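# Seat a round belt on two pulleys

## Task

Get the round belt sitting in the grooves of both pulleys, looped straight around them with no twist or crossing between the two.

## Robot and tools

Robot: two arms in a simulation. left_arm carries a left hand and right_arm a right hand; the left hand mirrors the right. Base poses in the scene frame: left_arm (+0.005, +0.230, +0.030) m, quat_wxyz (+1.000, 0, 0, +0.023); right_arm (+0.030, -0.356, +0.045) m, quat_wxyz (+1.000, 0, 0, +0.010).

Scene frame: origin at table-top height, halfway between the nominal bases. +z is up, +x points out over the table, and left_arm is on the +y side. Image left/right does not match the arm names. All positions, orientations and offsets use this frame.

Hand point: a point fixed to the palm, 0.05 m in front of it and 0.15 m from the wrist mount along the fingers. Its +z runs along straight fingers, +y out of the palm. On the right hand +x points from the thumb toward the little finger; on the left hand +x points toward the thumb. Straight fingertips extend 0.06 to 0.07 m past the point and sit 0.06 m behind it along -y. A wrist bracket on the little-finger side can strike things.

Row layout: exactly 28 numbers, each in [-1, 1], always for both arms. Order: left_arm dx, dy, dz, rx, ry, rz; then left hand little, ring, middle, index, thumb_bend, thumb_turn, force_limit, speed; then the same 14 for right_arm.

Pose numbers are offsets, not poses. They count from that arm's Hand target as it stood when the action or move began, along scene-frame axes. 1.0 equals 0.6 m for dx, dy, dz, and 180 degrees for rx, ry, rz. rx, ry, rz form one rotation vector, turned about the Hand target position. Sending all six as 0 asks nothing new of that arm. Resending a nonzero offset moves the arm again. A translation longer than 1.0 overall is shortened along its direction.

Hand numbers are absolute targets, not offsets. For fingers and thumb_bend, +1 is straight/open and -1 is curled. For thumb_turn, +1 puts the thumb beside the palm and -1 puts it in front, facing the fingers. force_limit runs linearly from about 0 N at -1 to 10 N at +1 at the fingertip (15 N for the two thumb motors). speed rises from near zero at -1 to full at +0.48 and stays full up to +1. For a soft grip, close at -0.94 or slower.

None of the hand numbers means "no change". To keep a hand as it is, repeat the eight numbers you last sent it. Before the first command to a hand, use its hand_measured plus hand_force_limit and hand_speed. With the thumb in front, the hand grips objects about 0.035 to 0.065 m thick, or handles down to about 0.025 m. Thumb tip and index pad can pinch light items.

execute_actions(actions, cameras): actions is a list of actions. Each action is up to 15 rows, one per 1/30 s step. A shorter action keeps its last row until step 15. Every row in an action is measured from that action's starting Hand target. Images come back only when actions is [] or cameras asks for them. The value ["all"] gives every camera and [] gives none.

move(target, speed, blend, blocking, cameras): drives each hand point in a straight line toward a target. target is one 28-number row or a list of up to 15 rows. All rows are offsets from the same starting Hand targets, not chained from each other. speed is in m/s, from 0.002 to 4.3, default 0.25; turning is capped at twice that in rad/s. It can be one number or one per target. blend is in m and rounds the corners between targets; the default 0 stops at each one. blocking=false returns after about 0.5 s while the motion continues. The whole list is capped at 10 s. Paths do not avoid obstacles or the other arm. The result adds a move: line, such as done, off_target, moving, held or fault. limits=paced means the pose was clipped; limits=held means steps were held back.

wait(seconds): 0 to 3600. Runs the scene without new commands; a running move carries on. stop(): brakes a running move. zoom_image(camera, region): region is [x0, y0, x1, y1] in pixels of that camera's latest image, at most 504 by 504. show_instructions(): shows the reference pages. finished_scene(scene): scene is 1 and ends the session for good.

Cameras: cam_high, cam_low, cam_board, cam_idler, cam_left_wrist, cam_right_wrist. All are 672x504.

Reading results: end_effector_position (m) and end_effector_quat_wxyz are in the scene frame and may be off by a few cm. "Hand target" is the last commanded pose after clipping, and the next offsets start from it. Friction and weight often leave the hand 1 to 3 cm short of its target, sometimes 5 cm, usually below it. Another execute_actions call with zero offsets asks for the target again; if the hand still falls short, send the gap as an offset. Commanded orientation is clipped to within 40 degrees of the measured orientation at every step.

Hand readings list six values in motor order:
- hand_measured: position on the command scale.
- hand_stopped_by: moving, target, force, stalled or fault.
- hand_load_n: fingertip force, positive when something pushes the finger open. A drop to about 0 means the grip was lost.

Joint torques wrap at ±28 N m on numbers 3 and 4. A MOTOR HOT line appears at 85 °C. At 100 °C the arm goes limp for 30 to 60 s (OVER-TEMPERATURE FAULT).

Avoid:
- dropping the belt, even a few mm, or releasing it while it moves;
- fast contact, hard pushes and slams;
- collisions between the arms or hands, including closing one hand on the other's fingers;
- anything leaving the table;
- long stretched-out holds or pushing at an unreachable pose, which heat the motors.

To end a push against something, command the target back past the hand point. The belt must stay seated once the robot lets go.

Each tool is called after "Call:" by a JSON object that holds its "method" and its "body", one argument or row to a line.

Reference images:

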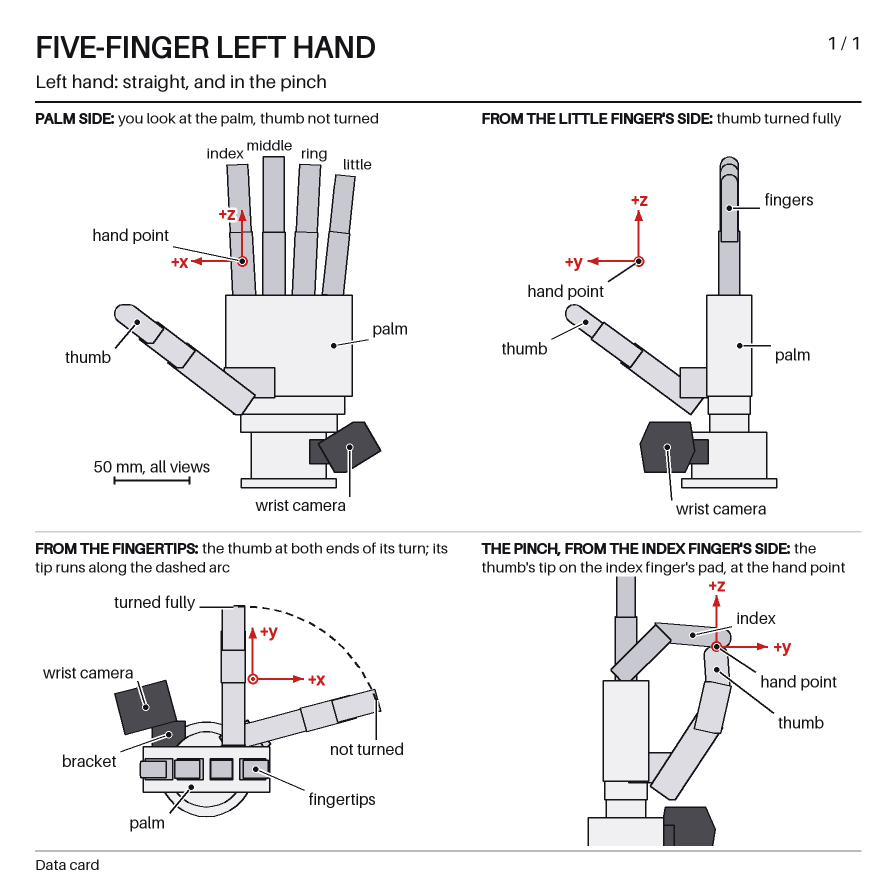

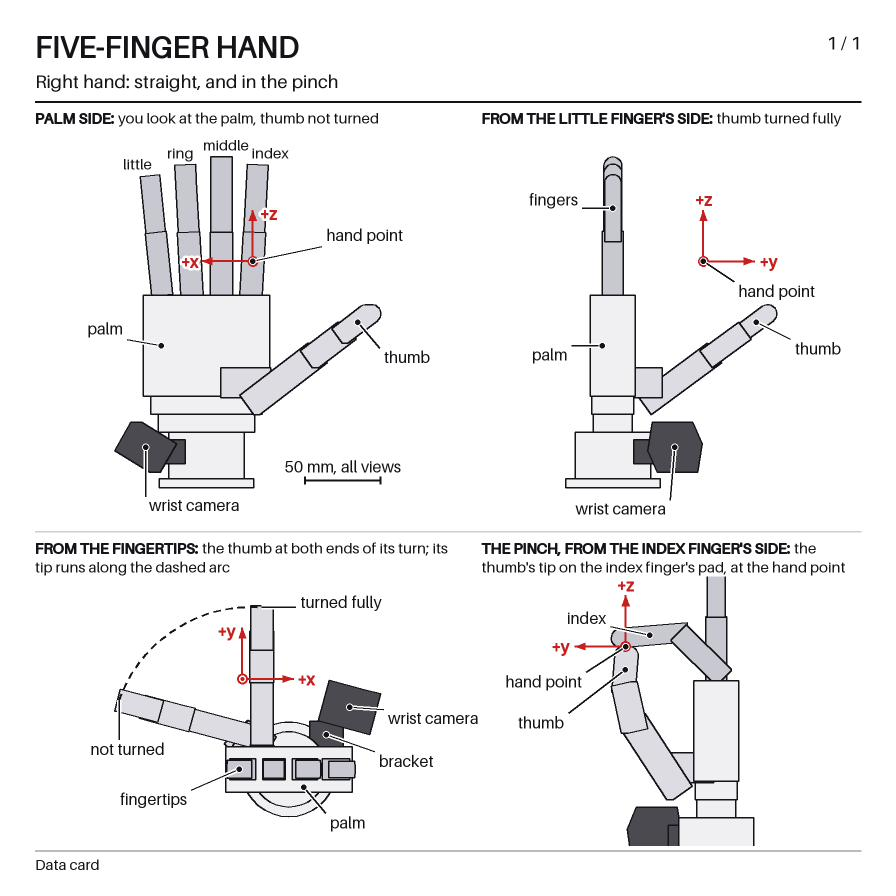

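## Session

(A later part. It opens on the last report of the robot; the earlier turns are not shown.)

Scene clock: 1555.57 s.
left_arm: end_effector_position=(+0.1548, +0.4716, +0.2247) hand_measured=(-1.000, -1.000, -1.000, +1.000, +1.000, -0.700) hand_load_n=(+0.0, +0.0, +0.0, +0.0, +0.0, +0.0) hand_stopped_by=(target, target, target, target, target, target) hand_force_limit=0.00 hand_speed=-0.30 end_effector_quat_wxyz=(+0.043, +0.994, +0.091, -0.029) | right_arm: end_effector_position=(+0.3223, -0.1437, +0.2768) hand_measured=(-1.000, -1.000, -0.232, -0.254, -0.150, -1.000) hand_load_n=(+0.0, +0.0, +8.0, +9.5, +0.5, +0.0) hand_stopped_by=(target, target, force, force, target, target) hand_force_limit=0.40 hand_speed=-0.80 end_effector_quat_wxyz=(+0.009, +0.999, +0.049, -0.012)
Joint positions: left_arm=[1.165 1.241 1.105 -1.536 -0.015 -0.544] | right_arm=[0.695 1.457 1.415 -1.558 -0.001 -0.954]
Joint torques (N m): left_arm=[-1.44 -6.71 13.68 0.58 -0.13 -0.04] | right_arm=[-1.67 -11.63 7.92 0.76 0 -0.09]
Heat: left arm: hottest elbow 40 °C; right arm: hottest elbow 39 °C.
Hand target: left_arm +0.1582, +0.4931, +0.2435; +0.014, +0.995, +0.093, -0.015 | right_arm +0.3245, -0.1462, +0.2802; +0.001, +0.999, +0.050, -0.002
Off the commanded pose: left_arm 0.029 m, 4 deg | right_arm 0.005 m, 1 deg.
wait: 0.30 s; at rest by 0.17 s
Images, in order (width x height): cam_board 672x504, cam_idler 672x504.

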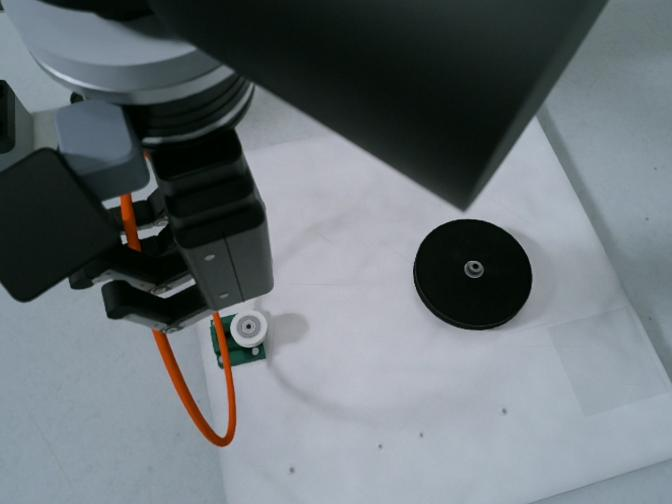

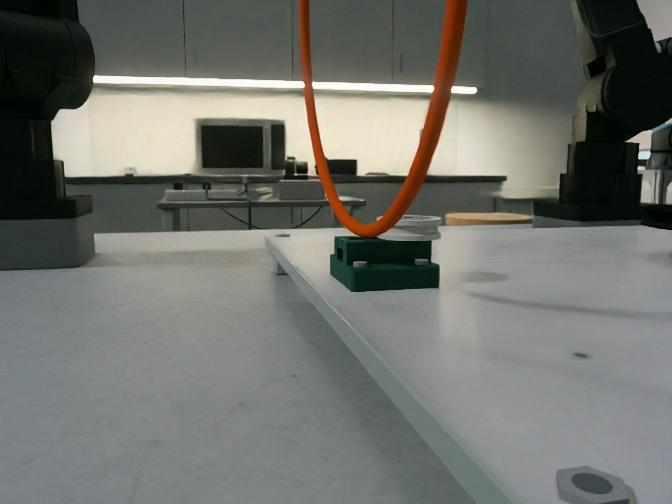

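Call:
{"method": "wait", "body": {
  "seconds": 4,
  "cameras": ["cam_idler","cam_board"]
}}

Call:
{"method": "zoom_image", "body": {
  "camera": "cam_idler",
  "region": [280, 120, 480, 300]
}}

Scene clock: 1561.00 s.
left_arm: end_effector_position=(+0.1548, +0.4716, +0.2247) hand_measured=(-1.000, -1.000, -1.000, +1.000, +1.000, -0.700) hand_load_n=(+0.0, +0.0, +0.0, +0.0, +0.0, +0.0) hand_stopped_by=(target, target, target, target, target, target) hand_force_limit=0.00 hand_speed=-0.30 end_effector_quat_wxyz=(+0.043, +0.994, +0.091, -0.029) | right_arm: end_effector_position=(+0.3223, -0.1437, +0.2768) hand_measured=(-1.000, -1.000, -0.232, -0.254, -0.150, -1.000) hand_load_n=(+0.0, +0.0, +8.0, +9.5, +0.5, +0.0) hand_stopped_by=(target, target, force, force, target, target) hand_force_limit=0.40 hand_speed=-0.80 end_effector_quat_wxyz=(+0.009, +0.999, +0.049, -0.012)
Joint positions: left_arm=[1.165 1.241 1.105 -1.536 -0.015 -0.544] | right_arm=[0.695 1.457 1.415 -1.558 -0.001 -0.954]
Joint torques (N m): left_arm=[-1.44 -6.71 13.68 0.59 -0.14 -0.04] | right_arm=[-1.55 -11.63 7.86 0.7 0.02 -0.06]
Heat: left arm: hottest elbow 40 °C; right arm: hottest elbow 38 °C.
Hand target: left_arm +0.1582, +0.4931, +0.2435; +0.014, +0.995, +0.093, -0.015 | right_arm +0.3245, -0.1462, +0.2802; +0.001, +0.999, +0.050, -0.002
Off the commanded pose: left_arm 0.029 m, 4 deg | right_arm 0.005 m, 1 deg.
wait: 4.00 s; at rest from the start
Images, in order (width x height): cam_board 672x504, cam_idler 672x504.

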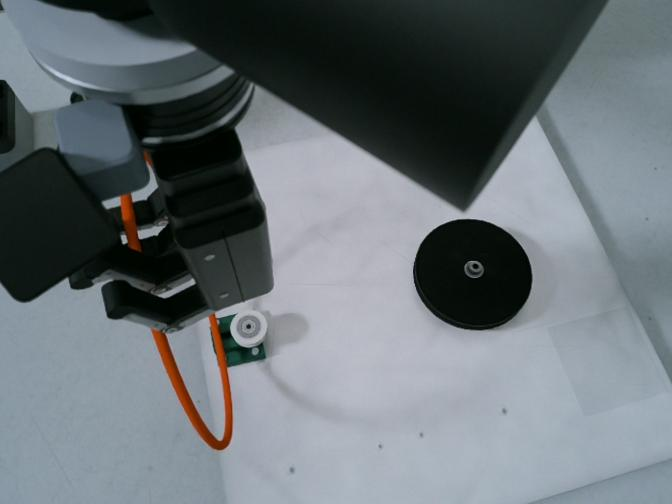

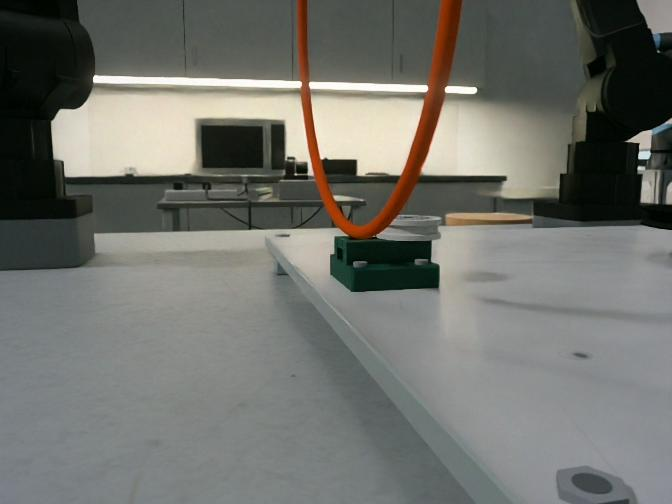

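Scaled by 2.520 from the camera's image (finer frame: 960x720).

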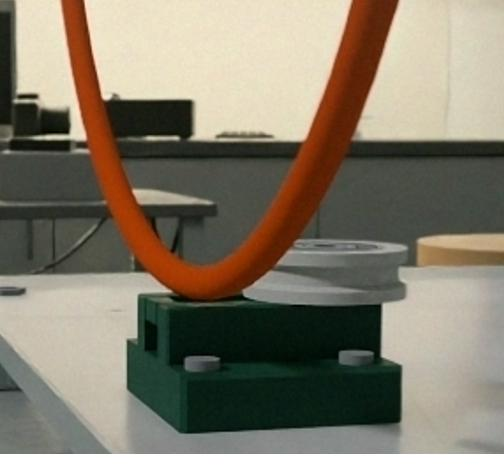

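Call:
{"method": "move", "body": {
  "target": [
    [0,0,0,0,0,0,-1,-1,-1,1,1,-0.7,0.0,-0.3,0,0.1,-0.003,0,0,0.0,-1,-1,-0.6,-0.6,-0.15,-1,0.4,-0.8],
    [0,0,0,0,0,0,-1,-1,-1,1,1,-0.7,0.0,-0.3,0,0.2,-0.03,0,0,0.0,-1,-1,-0.6,-0.6,-0.15,-1,0.4,-0.8]
  ],
  "speed": 0.05,
  "blend": 0.02,
  "cameras": ["cam_idler","cam_board","cam_high","cam_low"]
}}

Call:
{"method": "zoom_image", "body": {
  "camera": "cam_idler",
  "region": [280, 120, 480, 300]
}}

Scene clock: 1573.40 s.
left_arm: end_effector_position=(+0.1548, +0.4716, +0.2247) hand_measured=(-1.000, -1.000, -1.000, +1.000, +1.000, -0.700) hand_load_n=(+0.0, +0.0, +0.0, +0.0, +0.0, +0.0) hand_stopped_by=(target, target, target, target, target, target) hand_force_limit=0.00 hand_speed=-0.30 end_effector_quat_wxyz=(+0.043, +0.994, +0.091, -0.029) | right_arm: end_effector_position=(+0.3151, -0.0434, +0.2549) hand_measured=(-1.000, -1.000, -0.232, -0.254, -0.150, -1.000) hand_load_n=(+0.0, +0.0, +8.5, +9.5, +1.0, -0.5) hand_stopped_by=(target, target, force, force, target, target) hand_force_limit=0.40 hand_speed=-0.80 end_effector_quat_wxyz=(+0.017, +0.998, +0.051, -0.016)
Joint positions: left_arm=[1.165 1.241 1.105 -1.536 -0.015 -0.544] | right_arm=[0.862 1.647 1.573 -1.544 -0.001 -0.791]
Joint torques (N m): left_arm=[-1.44 -6.71 13.67 0.59 -0.13 -0.04] | right_arm=[-0.44 -11.87 12.23 0.55 -0.05 0.08]
Heat: left arm: hottest elbow 40 °C; right arm: hottest elbow 39 °C.
Hand target: left_arm +0.1582, +0.4931, +0.2435; +0.014, +0.995, +0.093, -0.015 | right_arm +0.3245, -0.0262, +0.2622; +0.001, +0.999, +0.050, -0.002
Off the commanded pose: left_arm 0.029 m, 4 deg | right_arm 0.021 m, 2 deg.
move: off_target (right_arm)
Images, in order (width x height): cam_high 672x504, cam_low 672x504, cam_board 672x504, cam_idler 672x504.

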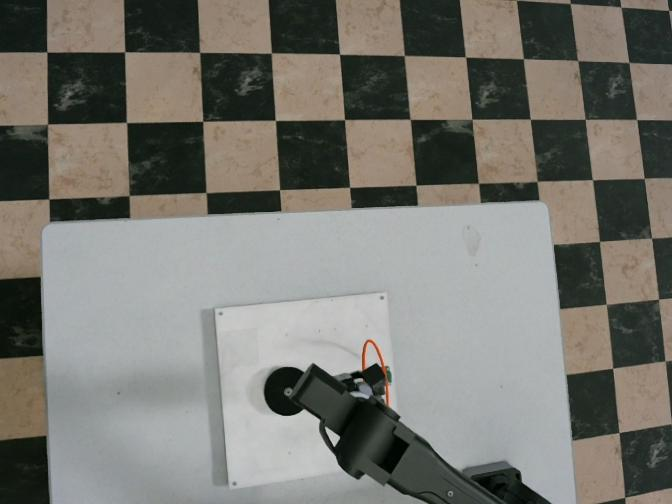

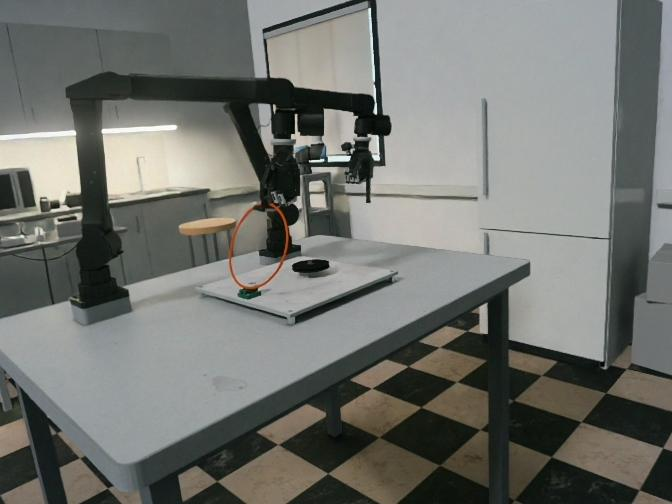

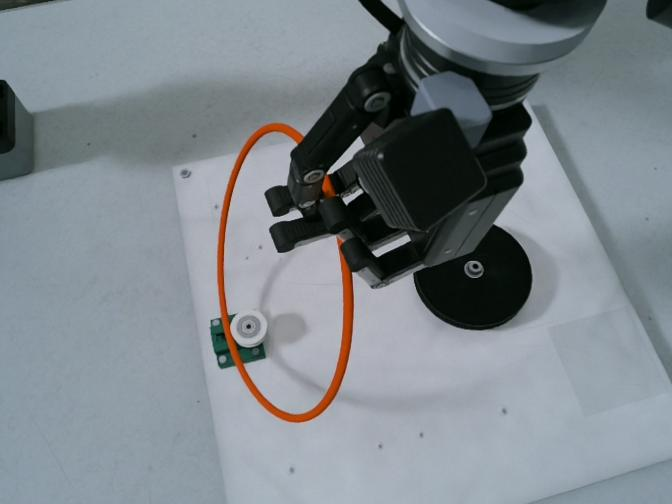

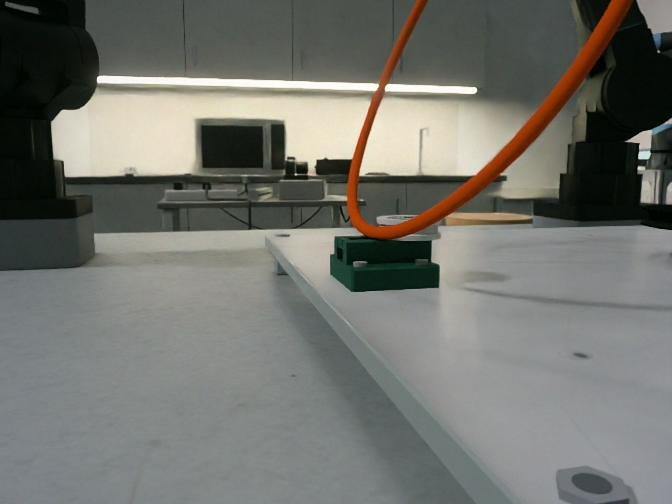

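Scaled by 2.520 from the camera's image (finer frame: 960x720).

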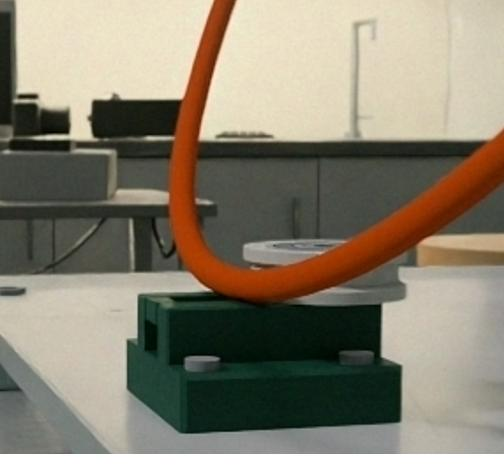

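Call:
{"method": "move", "body": {
  "target": [
    [0,0,0,0,0,0,-1,-1,-1,1,1,-0.7,0.0,-0.3,-0.005,0.07,-0.02,0,0,0.0,-1,-1,-0.6,-0.6,-0.15,-1,0.4,-0.8],
    [0,0,0,0,0,0,-1,-1,-1,1,1,-0.7,0.0,-0.3,-0.01,0.14,-0.065,0,0,0.0,-1,-1,-0.6,-0.6,-0.15,-1,0.4,-0.8]
  ],
  "speed": 0.05,
  "blend": 0.02,
  "cameras": ["cam_idler","cam_board","cam_high","cam_low"]
}}

Call:
{"method": "zoom_image", "body": {
  "camera": "cam_idler",
  "region": [280, 120, 480, 300]
}}

Scene clock: 1582.67 s.
left_arm: end_effector_position=(+0.1548, +0.4716, +0.2247) hand_measured=(-1.000, -1.000, -1.000, +1.000, +1.000, -0.700) hand_load_n=(+0.5, +0.0, +0.0, +0.0, +0.0, +0.0) hand_stopped_by=(target, target, target, target, target, target) hand_force_limit=0.00 hand_speed=-0.30 end_effector_quat_wxyz=(+0.043, +0.994, +0.091, -0.029) | right_arm: end_effector_position=(+0.3112, +0.0383, +0.2171) hand_measured=(-1.000, -1.000, -0.232, -0.254, -0.150, -1.000) hand_load_n=(+0.0, +0.0, +8.0, +9.5, +0.5, +0.0) hand_stopped_by=(target, target, force, force, target, target) hand_force_limit=0.40 hand_speed=-0.80 end_effector_quat_wxyz=(+0.019, +0.998, +0.051, -0.015)
Joint positions: left_arm=[1.165 1.241 1.105 -1.536 -0.015 -0.544] | right_arm=[0.962 1.827 1.715 -1.507 -0.001 -0.69]
Joint torques (N m): left_arm=[-1.44 -6.71 13.68 0.59 -0.13 -0.04] | right_arm=[-0.32 -14.39 12.34 0.61 -0.06 0.02]
Heat: left arm: hottest elbow 41 °C; right arm: hottest elbow 40 °C.
Hand target: left_arm +0.1582, +0.4931, +0.2435; +0.014, +0.995, +0.093, -0.015 | right_arm +0.3184, +0.0578, +0.2233; +0.001, +0.999, +0.050, -0.002
Off the commanded pose: left_arm 0.029 m, 4 deg | right_arm 0.022 m, 3 deg.
move: off_target (right_arm)
Images, in order (width x height): cam_high 672x504, cam_low 672x504, cam_board 672x504, cam_idler 672x504.

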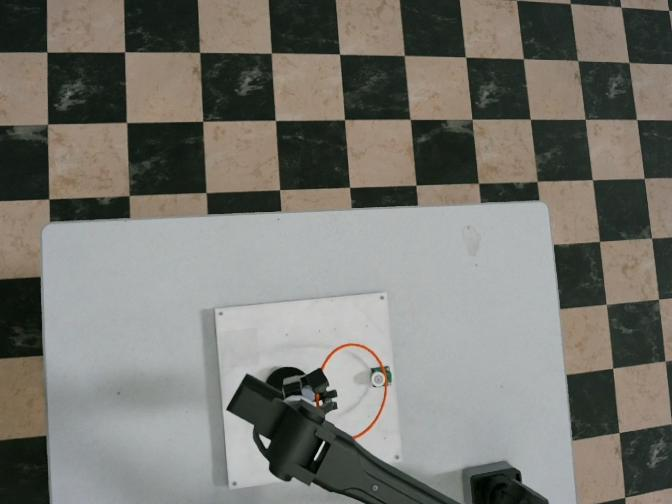

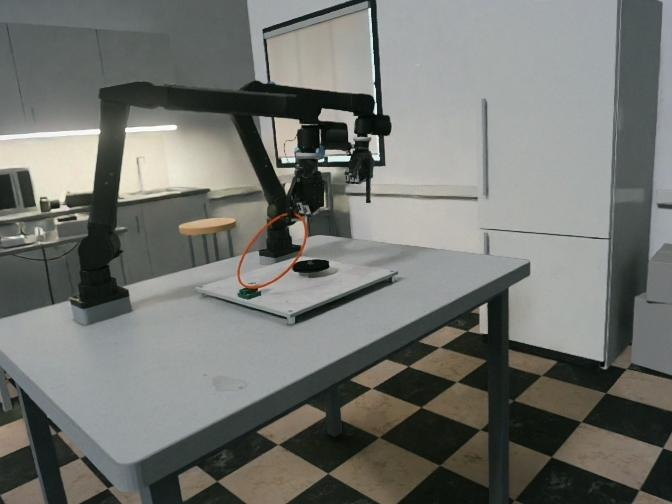

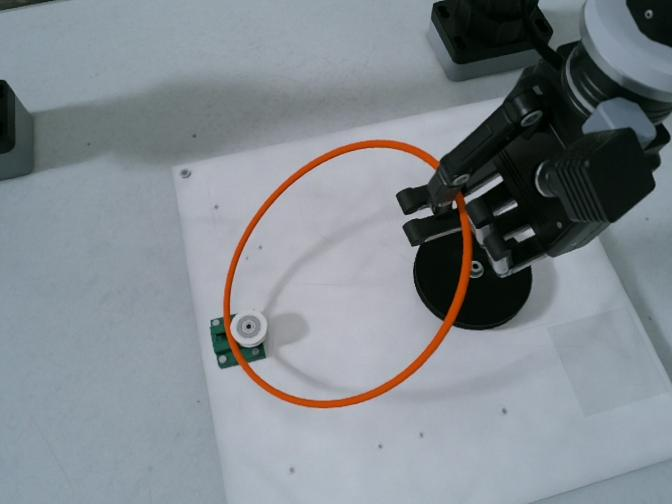

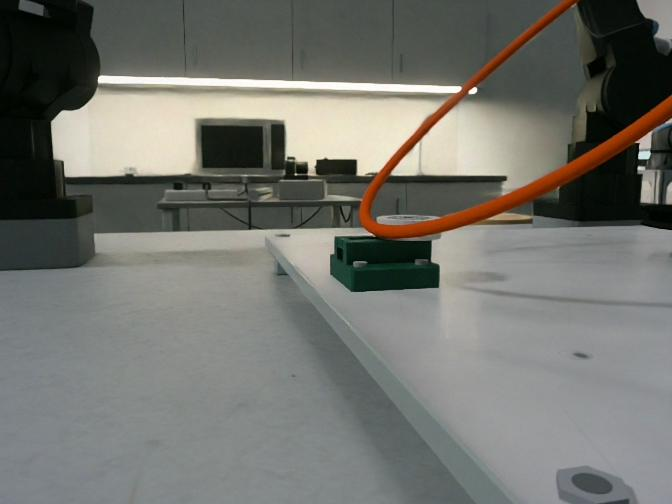

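Scaled by 2.520 from the camera's image (finer frame: 960x720).

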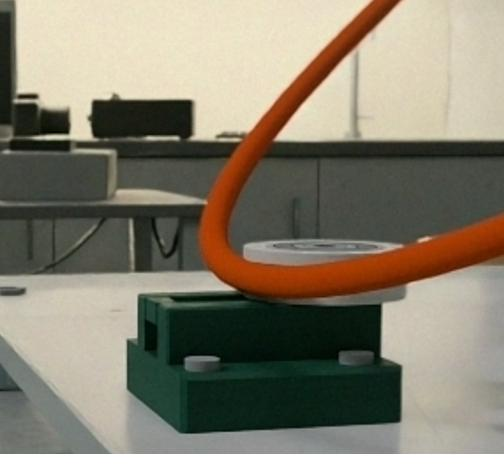

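Call:
{"method": "move", "body": {
  "target": [
    [0,0,0,0,0,0,-1,-1,-1,1,1,-0.7,0.0,-0.3,-0.005,0.085,-0.09,0,0,0.0,-1,-1,-0.6,-0.6,-0.15,-1,0.4,-0.8],
    [0,0,0,0,0,0,-1,-1,-1,1,1,-0.7,0.0,-0.3,-0.015,0.17,-0.16,0,0,0.01,-1,-1,-0.6,-0.6,-0.15,-1,0.4,-0.8]
  ],
  "speed": 0.05,
  "blend": 0.02,
  "cameras": ["cam_idler","cam_board","cam_high","cam_low"]
}}

Call:
{"method": "zoom_image", "body": {
  "camera": "cam_idler",
  "region": [280, 120, 480, 300]
}}

Scene clock: 1590.23 s.
left_arm: end_effector_position=(+0.1548, +0.4716, +0.2247) hand_measured=(-1.000, -1.000, -1.000, +1.000, +1.000, -0.700) hand_load_n=(+0.0, +0.0, +0.0, +0.0, +0.0, +0.0) hand_stopped_by=(target, target, target, target, target, target) hand_force_limit=0.00 hand_speed=-0.30 end_effector_quat_wxyz=(+0.043, +0.994, +0.091, -0.029) | right_arm: end_effector_position=(+0.3048, +0.1350, +0.1228) hand_measured=(-1.000, -1.000, -0.232, -0.254, -0.150, -1.000) hand_load_n=(+0.0, +0.0, +8.0, +9.5, +0.5, +0.0) hand_stopped_by=(target, target, force, force, target, target) hand_force_limit=0.40 hand_speed=-0.80 end_effector_quat_wxyz=(+0.025, +0.997, +0.065, -0.016)
Joint positions: left_arm=[1.165 1.241 1.105 -1.536 -0.015 -0.544] | right_arm=[1.059 2.101 1.886 -1.415 -0.001 -0.622]
Joint torques (N m): left_arm=[-1.44 -6.71 13.67 0.59 -0.13 -0.04] | right_arm=[0.15 -18.26 12.49 0.77 -0.08 0.08]
Heat: left arm: hottest elbow 41 °C; right arm: hottest elbow 40 °C.
Hand target: left_arm +0.1582, +0.4931, +0.2435; +0.014, +0.995, +0.093, -0.015 | right_arm +0.3094, +0.1599, +0.1272; +0.001, +0.998, +0.066, -0.002
Off the commanded pose: left_arm 0.029 m, 4 deg | right_arm 0.026 m, 3 deg.
move: off_target (right_arm)
Images, in order (width x height): cam_high 672x504, cam_low 672x504, cam_board 672x504, cam_idler 672x504.

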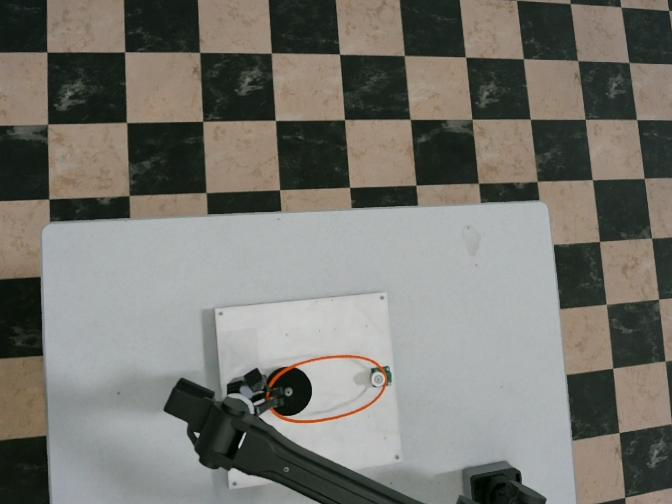

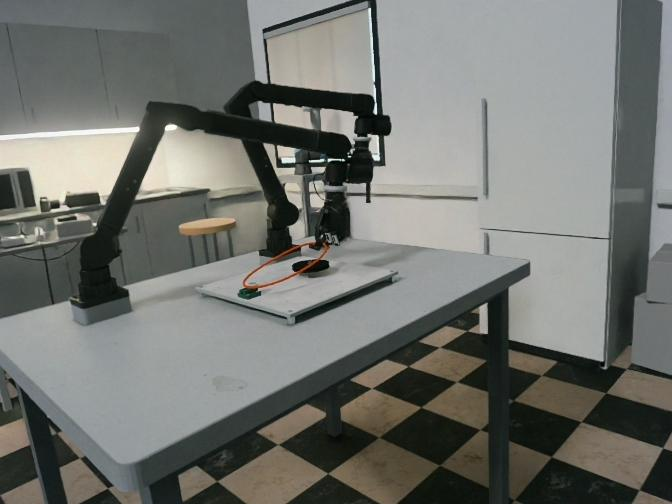

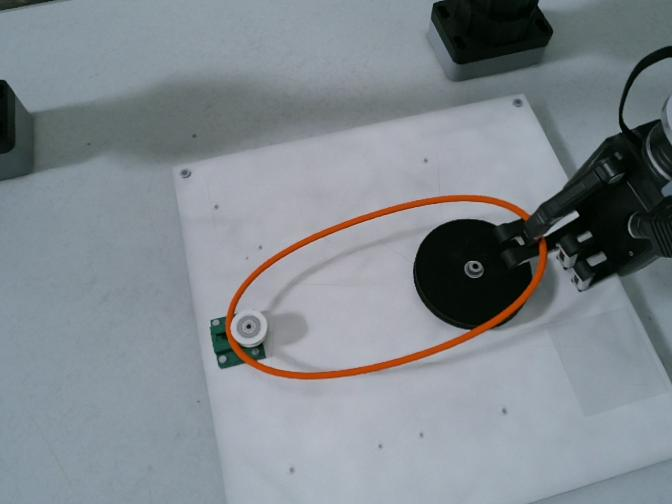

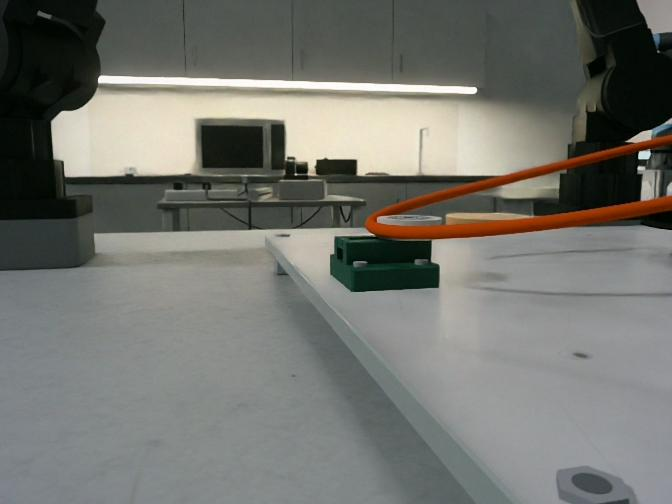

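Scaled by 2.520 from the camera's image (finer frame: 960x720).

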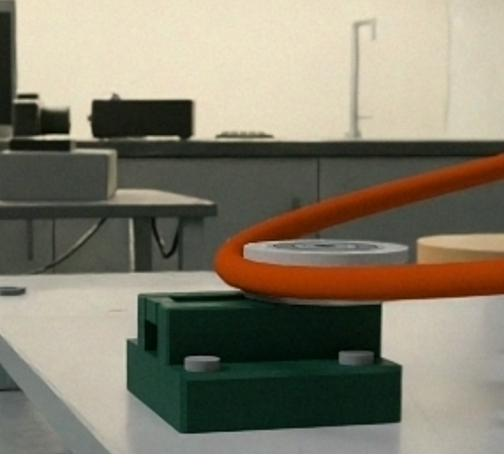

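Call:
{"method": "move", "body": {
  "target": [
    [0,0,0,0,0,0,-1,-1,-1,1,1,-0.7,0.0,-0.3,-0.06,0.075,-0.0,0,0,0.08,-1,-1,-0.6,-0.6,-0.15,-1,0.4,-0.8],
    [0,0,0,0,0,0,-1,-1,-1,1,1,-0.7,0.0,-0.3,-0.12,0.085,-0.02,0,0,0.15,-1,-1,-0.6,-0.6,-0.15,-1,0.4,-0.8]
  ],
  "speed": 0.05,
  "blend": 0.02,
  "cameras": ["cam_idler","cam_board","cam_high","cam_right_wrist"]
}}

Call:
{"method": "zoom_image", "body": {
  "camera": "cam_board",
  "region": [390, 140, 640, 340]
}}

Scene clock: 1602.57 s.
left_arm: end_effector_position=(+0.1548, +0.4716, +0.2247) hand_measured=(-1.000, -1.000, -1.000, +1.000, +1.000, -0.700) hand_load_n=(+0.0, +0.0, +0.0, +0.0, +0.0, +0.0) hand_stopped_by=(target, target, target, target, target, target) hand_force_limit=0.00 hand_speed=-0.30 end_effector_quat_wxyz=(+0.043, +0.994, +0.091, -0.029) | right_arm: end_effector_position=(+0.2621, +0.1662, +0.1060) hand_measured=(-1.000, -1.000, -0.232, -0.254, -0.150, -1.000) hand_load_n=(+0.0, +0.0, +8.5, +10.0, +1.5, +0.5) hand_stopped_by=(target, target, force, force, target, target) hand_force_limit=0.40 hand_speed=-0.80 end_effector_quat_wxyz=(+0.052, +0.963, +0.263, -0.025)
Joint positions: left_arm=[1.165 1.241 1.105 -1.536 -0.015 -0.544] | right_arm=[1.189 2.164 1.936 -1.456 0.021 -0.894]
Joint torques (N m): left_arm=[-1.44 -6.71 13.67 0.58 -0.13 -0.04] | right_arm=[4.31 -20.72 10.59 2.32 -0.92 -0.07]
Heat: left arm: hottest elbow 41 °C; right arm: hottest elbow 41 °C.
Hand target: left_arm +0.1582, +0.4931, +0.2435; +0.014, +0.995, +0.093, -0.015 | right_arm +0.2375, +0.2107, +0.1152; +0.001, +0.955, +0.297, -0.002
Off the commanded pose: left_arm 0.029 m, 4 deg | right_arm 0.052 m, 8 deg.
move: off_target (right_arm)
Images, in order (width x height): cam_high 672x504, cam_board 672x504, cam_idler 672x504, cam_right_wrist 672x504.

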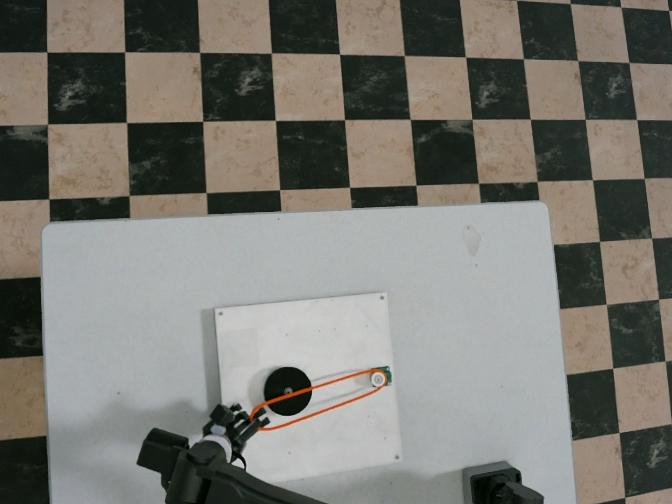

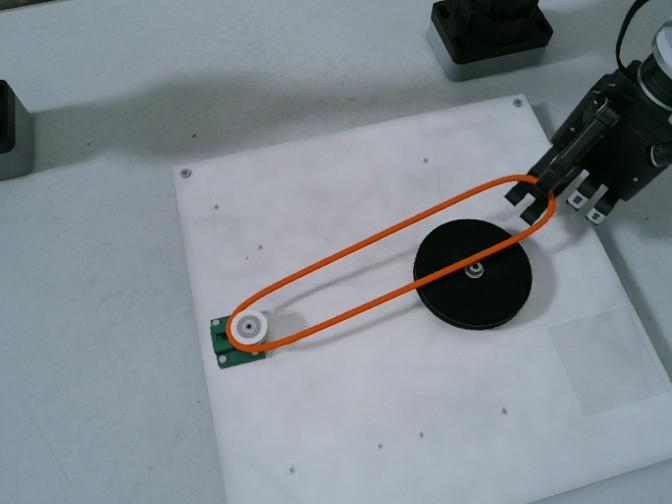

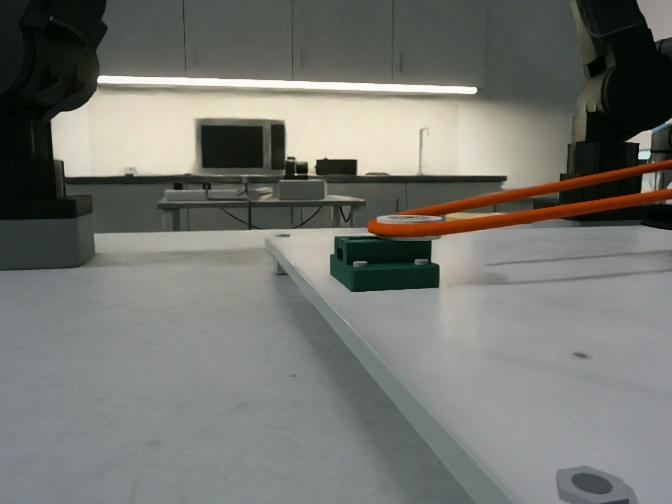

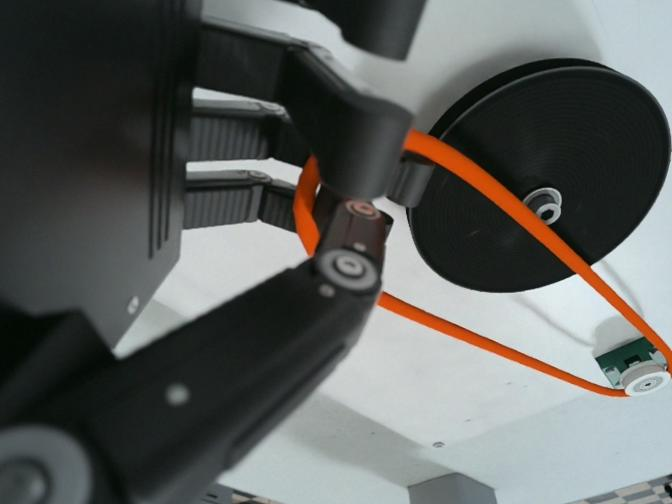

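Scaled by 2.016 from the camera's image (finer frame: 960x720).

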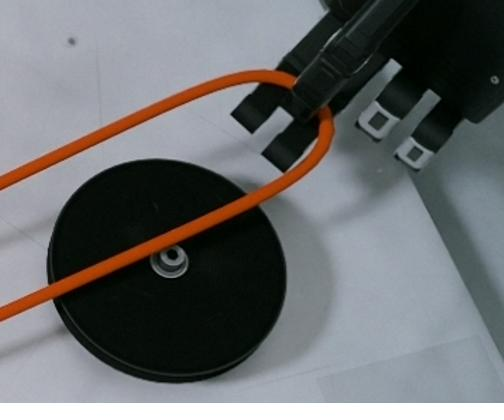

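Call:
{"method": "move", "body": {
  "target": [0,0,0,0,0,0,-1,-1,-1,1,1,-0.7,0.0,-0.3,0.0,-0.0,0.0,0,0,0.0,-1,-1,-0.6,-0.6,-0.03,-1,0.4,-0.8],
  "speed": 0.05,
  "cameras": ["cam_idler","cam_board","cam_high","cam_right_wrist"]
}}

Call:
{"method": "zoom_image", "body": {
  "camera": "cam_board",
  "region": [390, 140, 640, 340]
}}

Scene clock: 1612.03 s.
left_arm: end_effector_position=(+0.1548, +0.4716, +0.2247) hand_measured=(-1.000, -1.000, -1.000, +1.000, +1.000, -0.700) hand_load_n=(+0.0, +0.5, +0.0, +0.0, -0.5, -0.5) hand_stopped_by=(target, target, target, target, target, target) hand_force_limit=0.00 hand_speed=-0.30 end_effector_quat_wxyz=(+0.043, +0.994, +0.091, -0.029) | right_arm: end_effector_position=(+0.2622, +0.1662, +0.1060) hand_measured=(-1.000, -1.000, -0.232, -0.254, -0.036, -1.000) hand_load_n=(+0.0, +0.0, +7.5, +9.5, -11.5, +0.0) hand_stopped_by=(target, target, force, force, target, target) hand_force_limit=0.40 hand_speed=-0.80 end_effector_quat_wxyz=(+0.052, +0.963, +0.263, -0.025)
Joint positions: left_arm=[1.165 1.241 1.105 -1.536 -0.015 -0.544] | right_arm=[1.189 2.164 1.936 -1.456 0.021 -0.895]
Joint torques (N m): left_arm=[-1.38 -6.71 13.67 0.59 -0.14 -0.04] | right_arm=[4.37 -20.01 10.63 2.37 -0.91 -0.11]
Heat: left arm: hottest elbow 41 °C; right arm: hottest elbow 42 °C.
Hand target: left_arm +0.1582, +0.4931, +0.2435; +0.014, +0.995, +0.093, -0.015 | right_arm +0.2375, +0.2108, +0.1152; +0.001, +0.955, +0.297, -0.002
Off the commanded pose: left_arm 0.029 m, 4 deg | right_arm 0.052 m, 7 deg.
move: done
Images, in order (width x height): cam_high 672x504, cam_board 672x504, cam_idler 672x504, cam_right_wrist 672x504.

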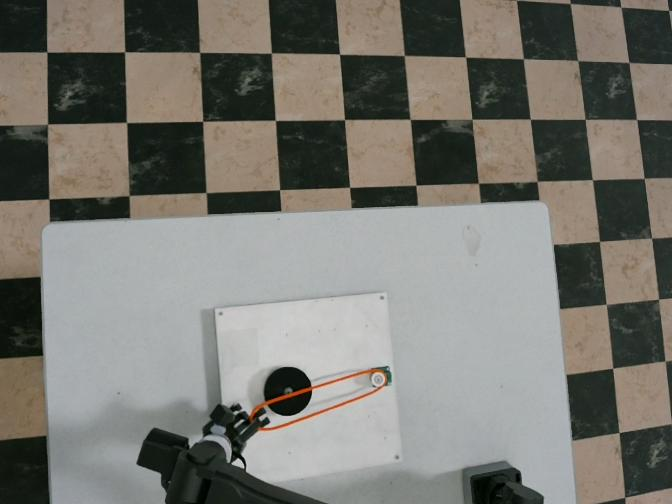

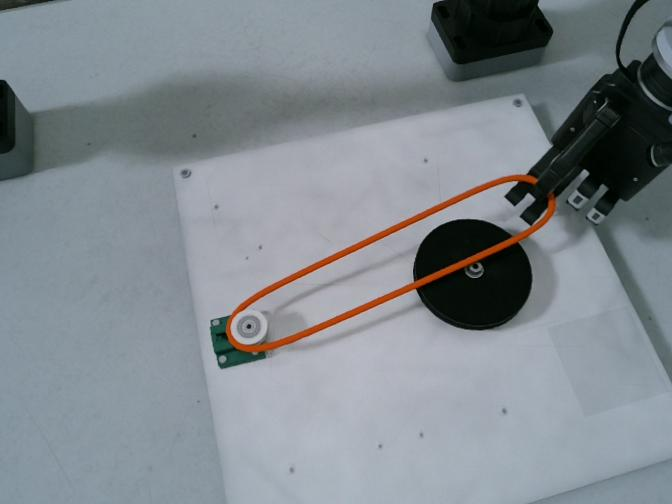

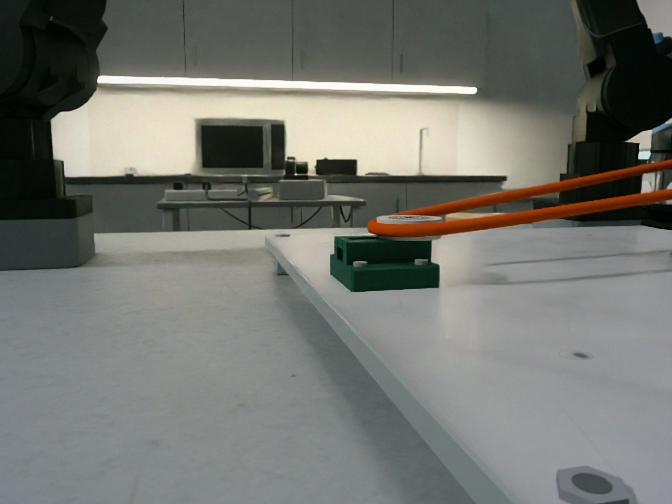

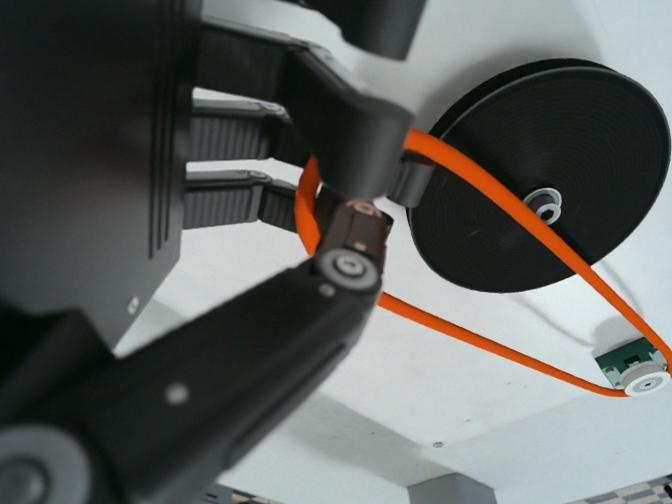

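Scaled by 2.016 from the camera's image (finer frame: 960x720).

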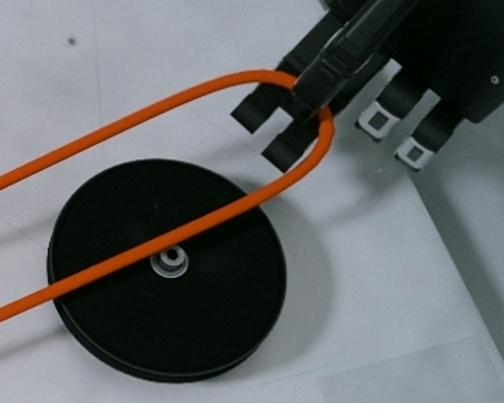

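Call:
{"method": "move", "body": {
  "target": [0,0,0,0,0,0,-1,-1,-1,1,1,-0.7,0.0,-0.3,0.0,-0.0,0.0,0,0,0.0,-1,-1,-0.16,-0.18,-0.03,-1,0.4,-0.8],
  "speed": 0.05,
  "cameras": ["cam_board","cam_right_wrist"]
}}

Call:
{"method": "zoom_image", "body": {
  "camera": "cam_board",
  "region": [390, 140, 640, 340]
}}

Scene clock: 1616.53 s.
left_arm: end_effector_position=(+0.1548, +0.4716, +0.2247) hand_measured=(-1.000, -1.000, -1.000, +1.000, +1.000, -0.700) hand_load_n=(+0.0, +0.0, +0.0, +0.0, +0.0, +0.0) hand_stopped_by=(target, target, target, target, target, target) hand_force_limit=0.00 hand_speed=-0.30 end_effector_quat_wxyz=(+0.043, +0.994, +0.091, -0.029) | right_arm: end_effector_position=(+0.2526, +0.1728, +0.1052) hand_measured=(-1.000, -1.000, -0.160, -0.180, -0.034, -1.000) hand_load_n=(+0.0, +0.0, +1.0, +1.0, +8.0, +3.0) hand_stopped_by=(target, target, target, target, target, target) hand_force_limit=0.40 hand_speed=-0.80 end_effector_quat_wxyz=(+0.047, +0.961, +0.272, -0.023)
Joint positions: left_arm=[1.165 1.241 1.105 -1.536 -0.015 -0.544] | right_arm=[1.207 2.164 1.936 -1.447 0.018 -0.895]
Joint torques (N m): left_arm=[-1.44 -6.71 13.67 0.59 -0.13 -0.04] | right_arm=[2.55 -20.66 10.95 1.99 -0.76 -0.09]
Heat: left arm: hottest elbow 41 °C; right arm: hottest elbow 42 °C.
Hand target: left_arm +0.1582, +0.4931, +0.2435; +0.014, +0.995, +0.093, -0.015 | right_arm +0.2375, +0.2108, +0.1152; +0.001, +0.955, +0.297, -0.002
Off the commanded pose: left_arm 0.029 m, 4 deg | right_arm 0.042 m, 7 deg.
move: done

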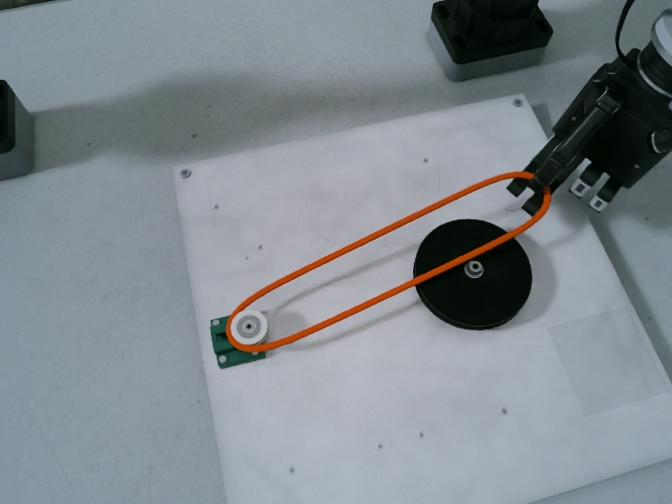

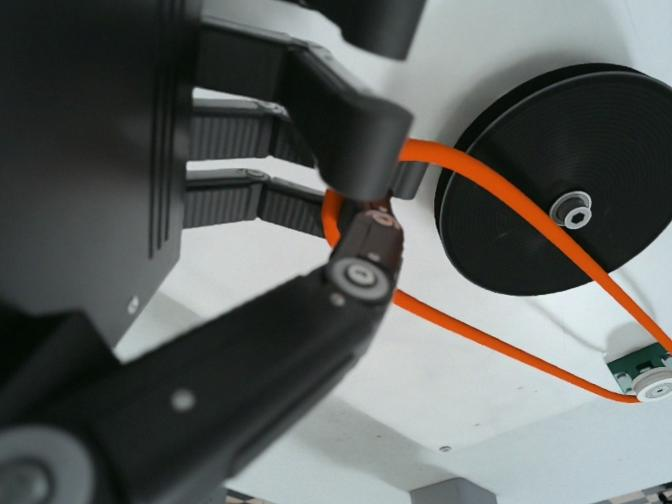

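Scaled by 2.016 from the camera's image (finer frame: 960x720).

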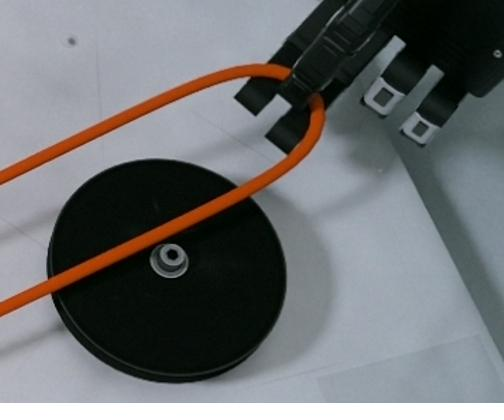

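Call:
{"method": "move", "body": {
  "target": [
    [0,0,0,0,0,0,-1,-1,-1,1,1,-0.7,0.0,-0.3,0.01,-0.035,0.0,0,0,0.0,-1,-1,-0.16,-0.18,-0.03,-1,0.4,-0.8],
    [0,0,0,0,0,0,-1,-1,-1,1,1,-0.7,0.0,-0.3,0.01,-0.035,0.0,0,0,0.0,-1,-1,-0.5,-0.5,-0.03,-1,0.4,-0.8]
  ],
  "speed": 0.05,
  "cameras": ["cam_board","cam_right_wrist"]
}}

Call:
{"method": "zoom_image", "body": {
  "camera": "cam_board",
  "region": [390, 140, 640, 340]
}}

Scene clock: 1624.70 s.
left_arm: end_effector_position=(+0.1548, +0.4716, +0.2247) hand_measured=(-1.000, -1.000, -1.000, +1.000, +1.000, -0.700) hand_load_n=(+0.0, +0.0, +0.0, +0.0, +0.0, +0.0) hand_stopped_by=(target, target, target, target, target, target) hand_force_limit=0.00 hand_speed=-0.30 end_effector_quat_wxyz=(+0.043, +0.994, +0.091, -0.029) | right_arm: end_effector_position=(+0.2501, +0.1668, +0.0990) hand_measured=(-1.000, -1.000, -0.230, -0.250, -0.034, -1.000) hand_load_n=(+0.0, +0.0, +6.5, +8.5, +5.5, +2.5) hand_stopped_by=(target, target, force, force, target, target) hand_force_limit=0.40 hand_speed=-0.80 end_effector_quat_wxyz=(+0.040, +0.959, +0.281, -0.022)
Joint positions: left_arm=[1.165 1.241 1.105 -1.536 -0.015 -0.544] | right_arm=[1.207 2.137 1.877 -1.401 0.01 -0.913]
Joint torques (N m): left_arm=[-1.44 -6.71 13.67 0.59 -0.14 -0.04] | right_arm=[0.97 -21.07 8.85 1.68 -0.44 -0.12]
Heat: left arm: hottest elbow 41 °C; right arm: hottest elbow 42 °C.
Hand target: left_arm +0.1582, +0.4931, +0.2435; +0.014, +0.995, +0.093, -0.015 | right_arm +0.2435, +0.1897, +0.1151; +0.001, +0.955, +0.297, -0.002
Off the commanded pose: left_arm 0.029 m, 4 deg | right_arm 0.029 m, 5 deg.
move: off_target (right_arm); target 2's new numbers were sent with right_arm's hand 0.029 m and 5 deg from that target

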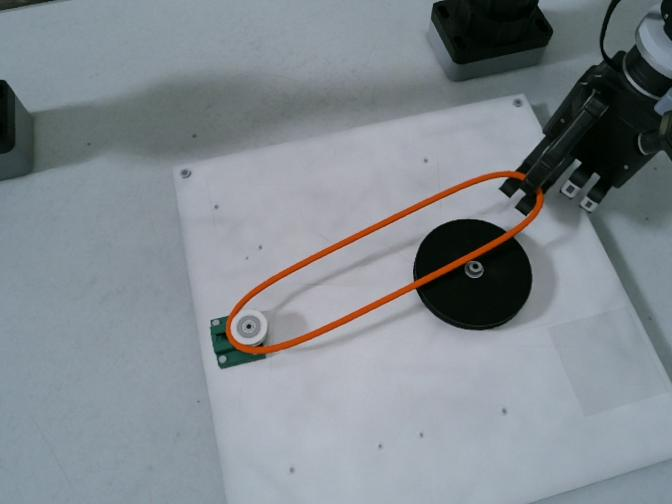

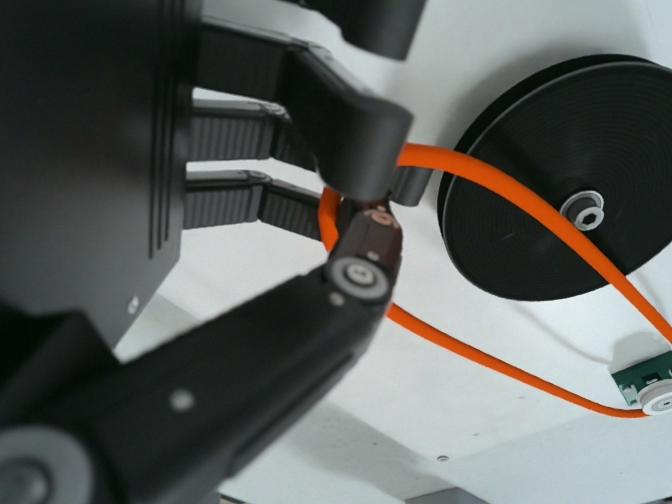

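Scaled by 2.016 from the camera's image (finer frame: 960x720).

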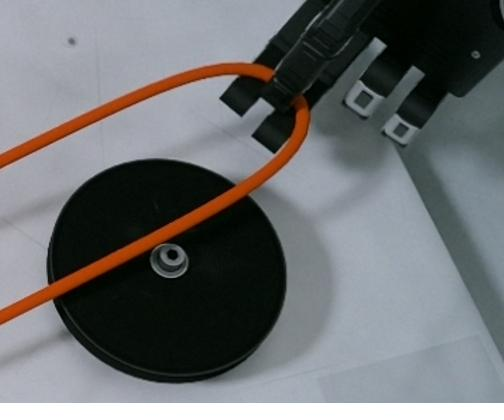

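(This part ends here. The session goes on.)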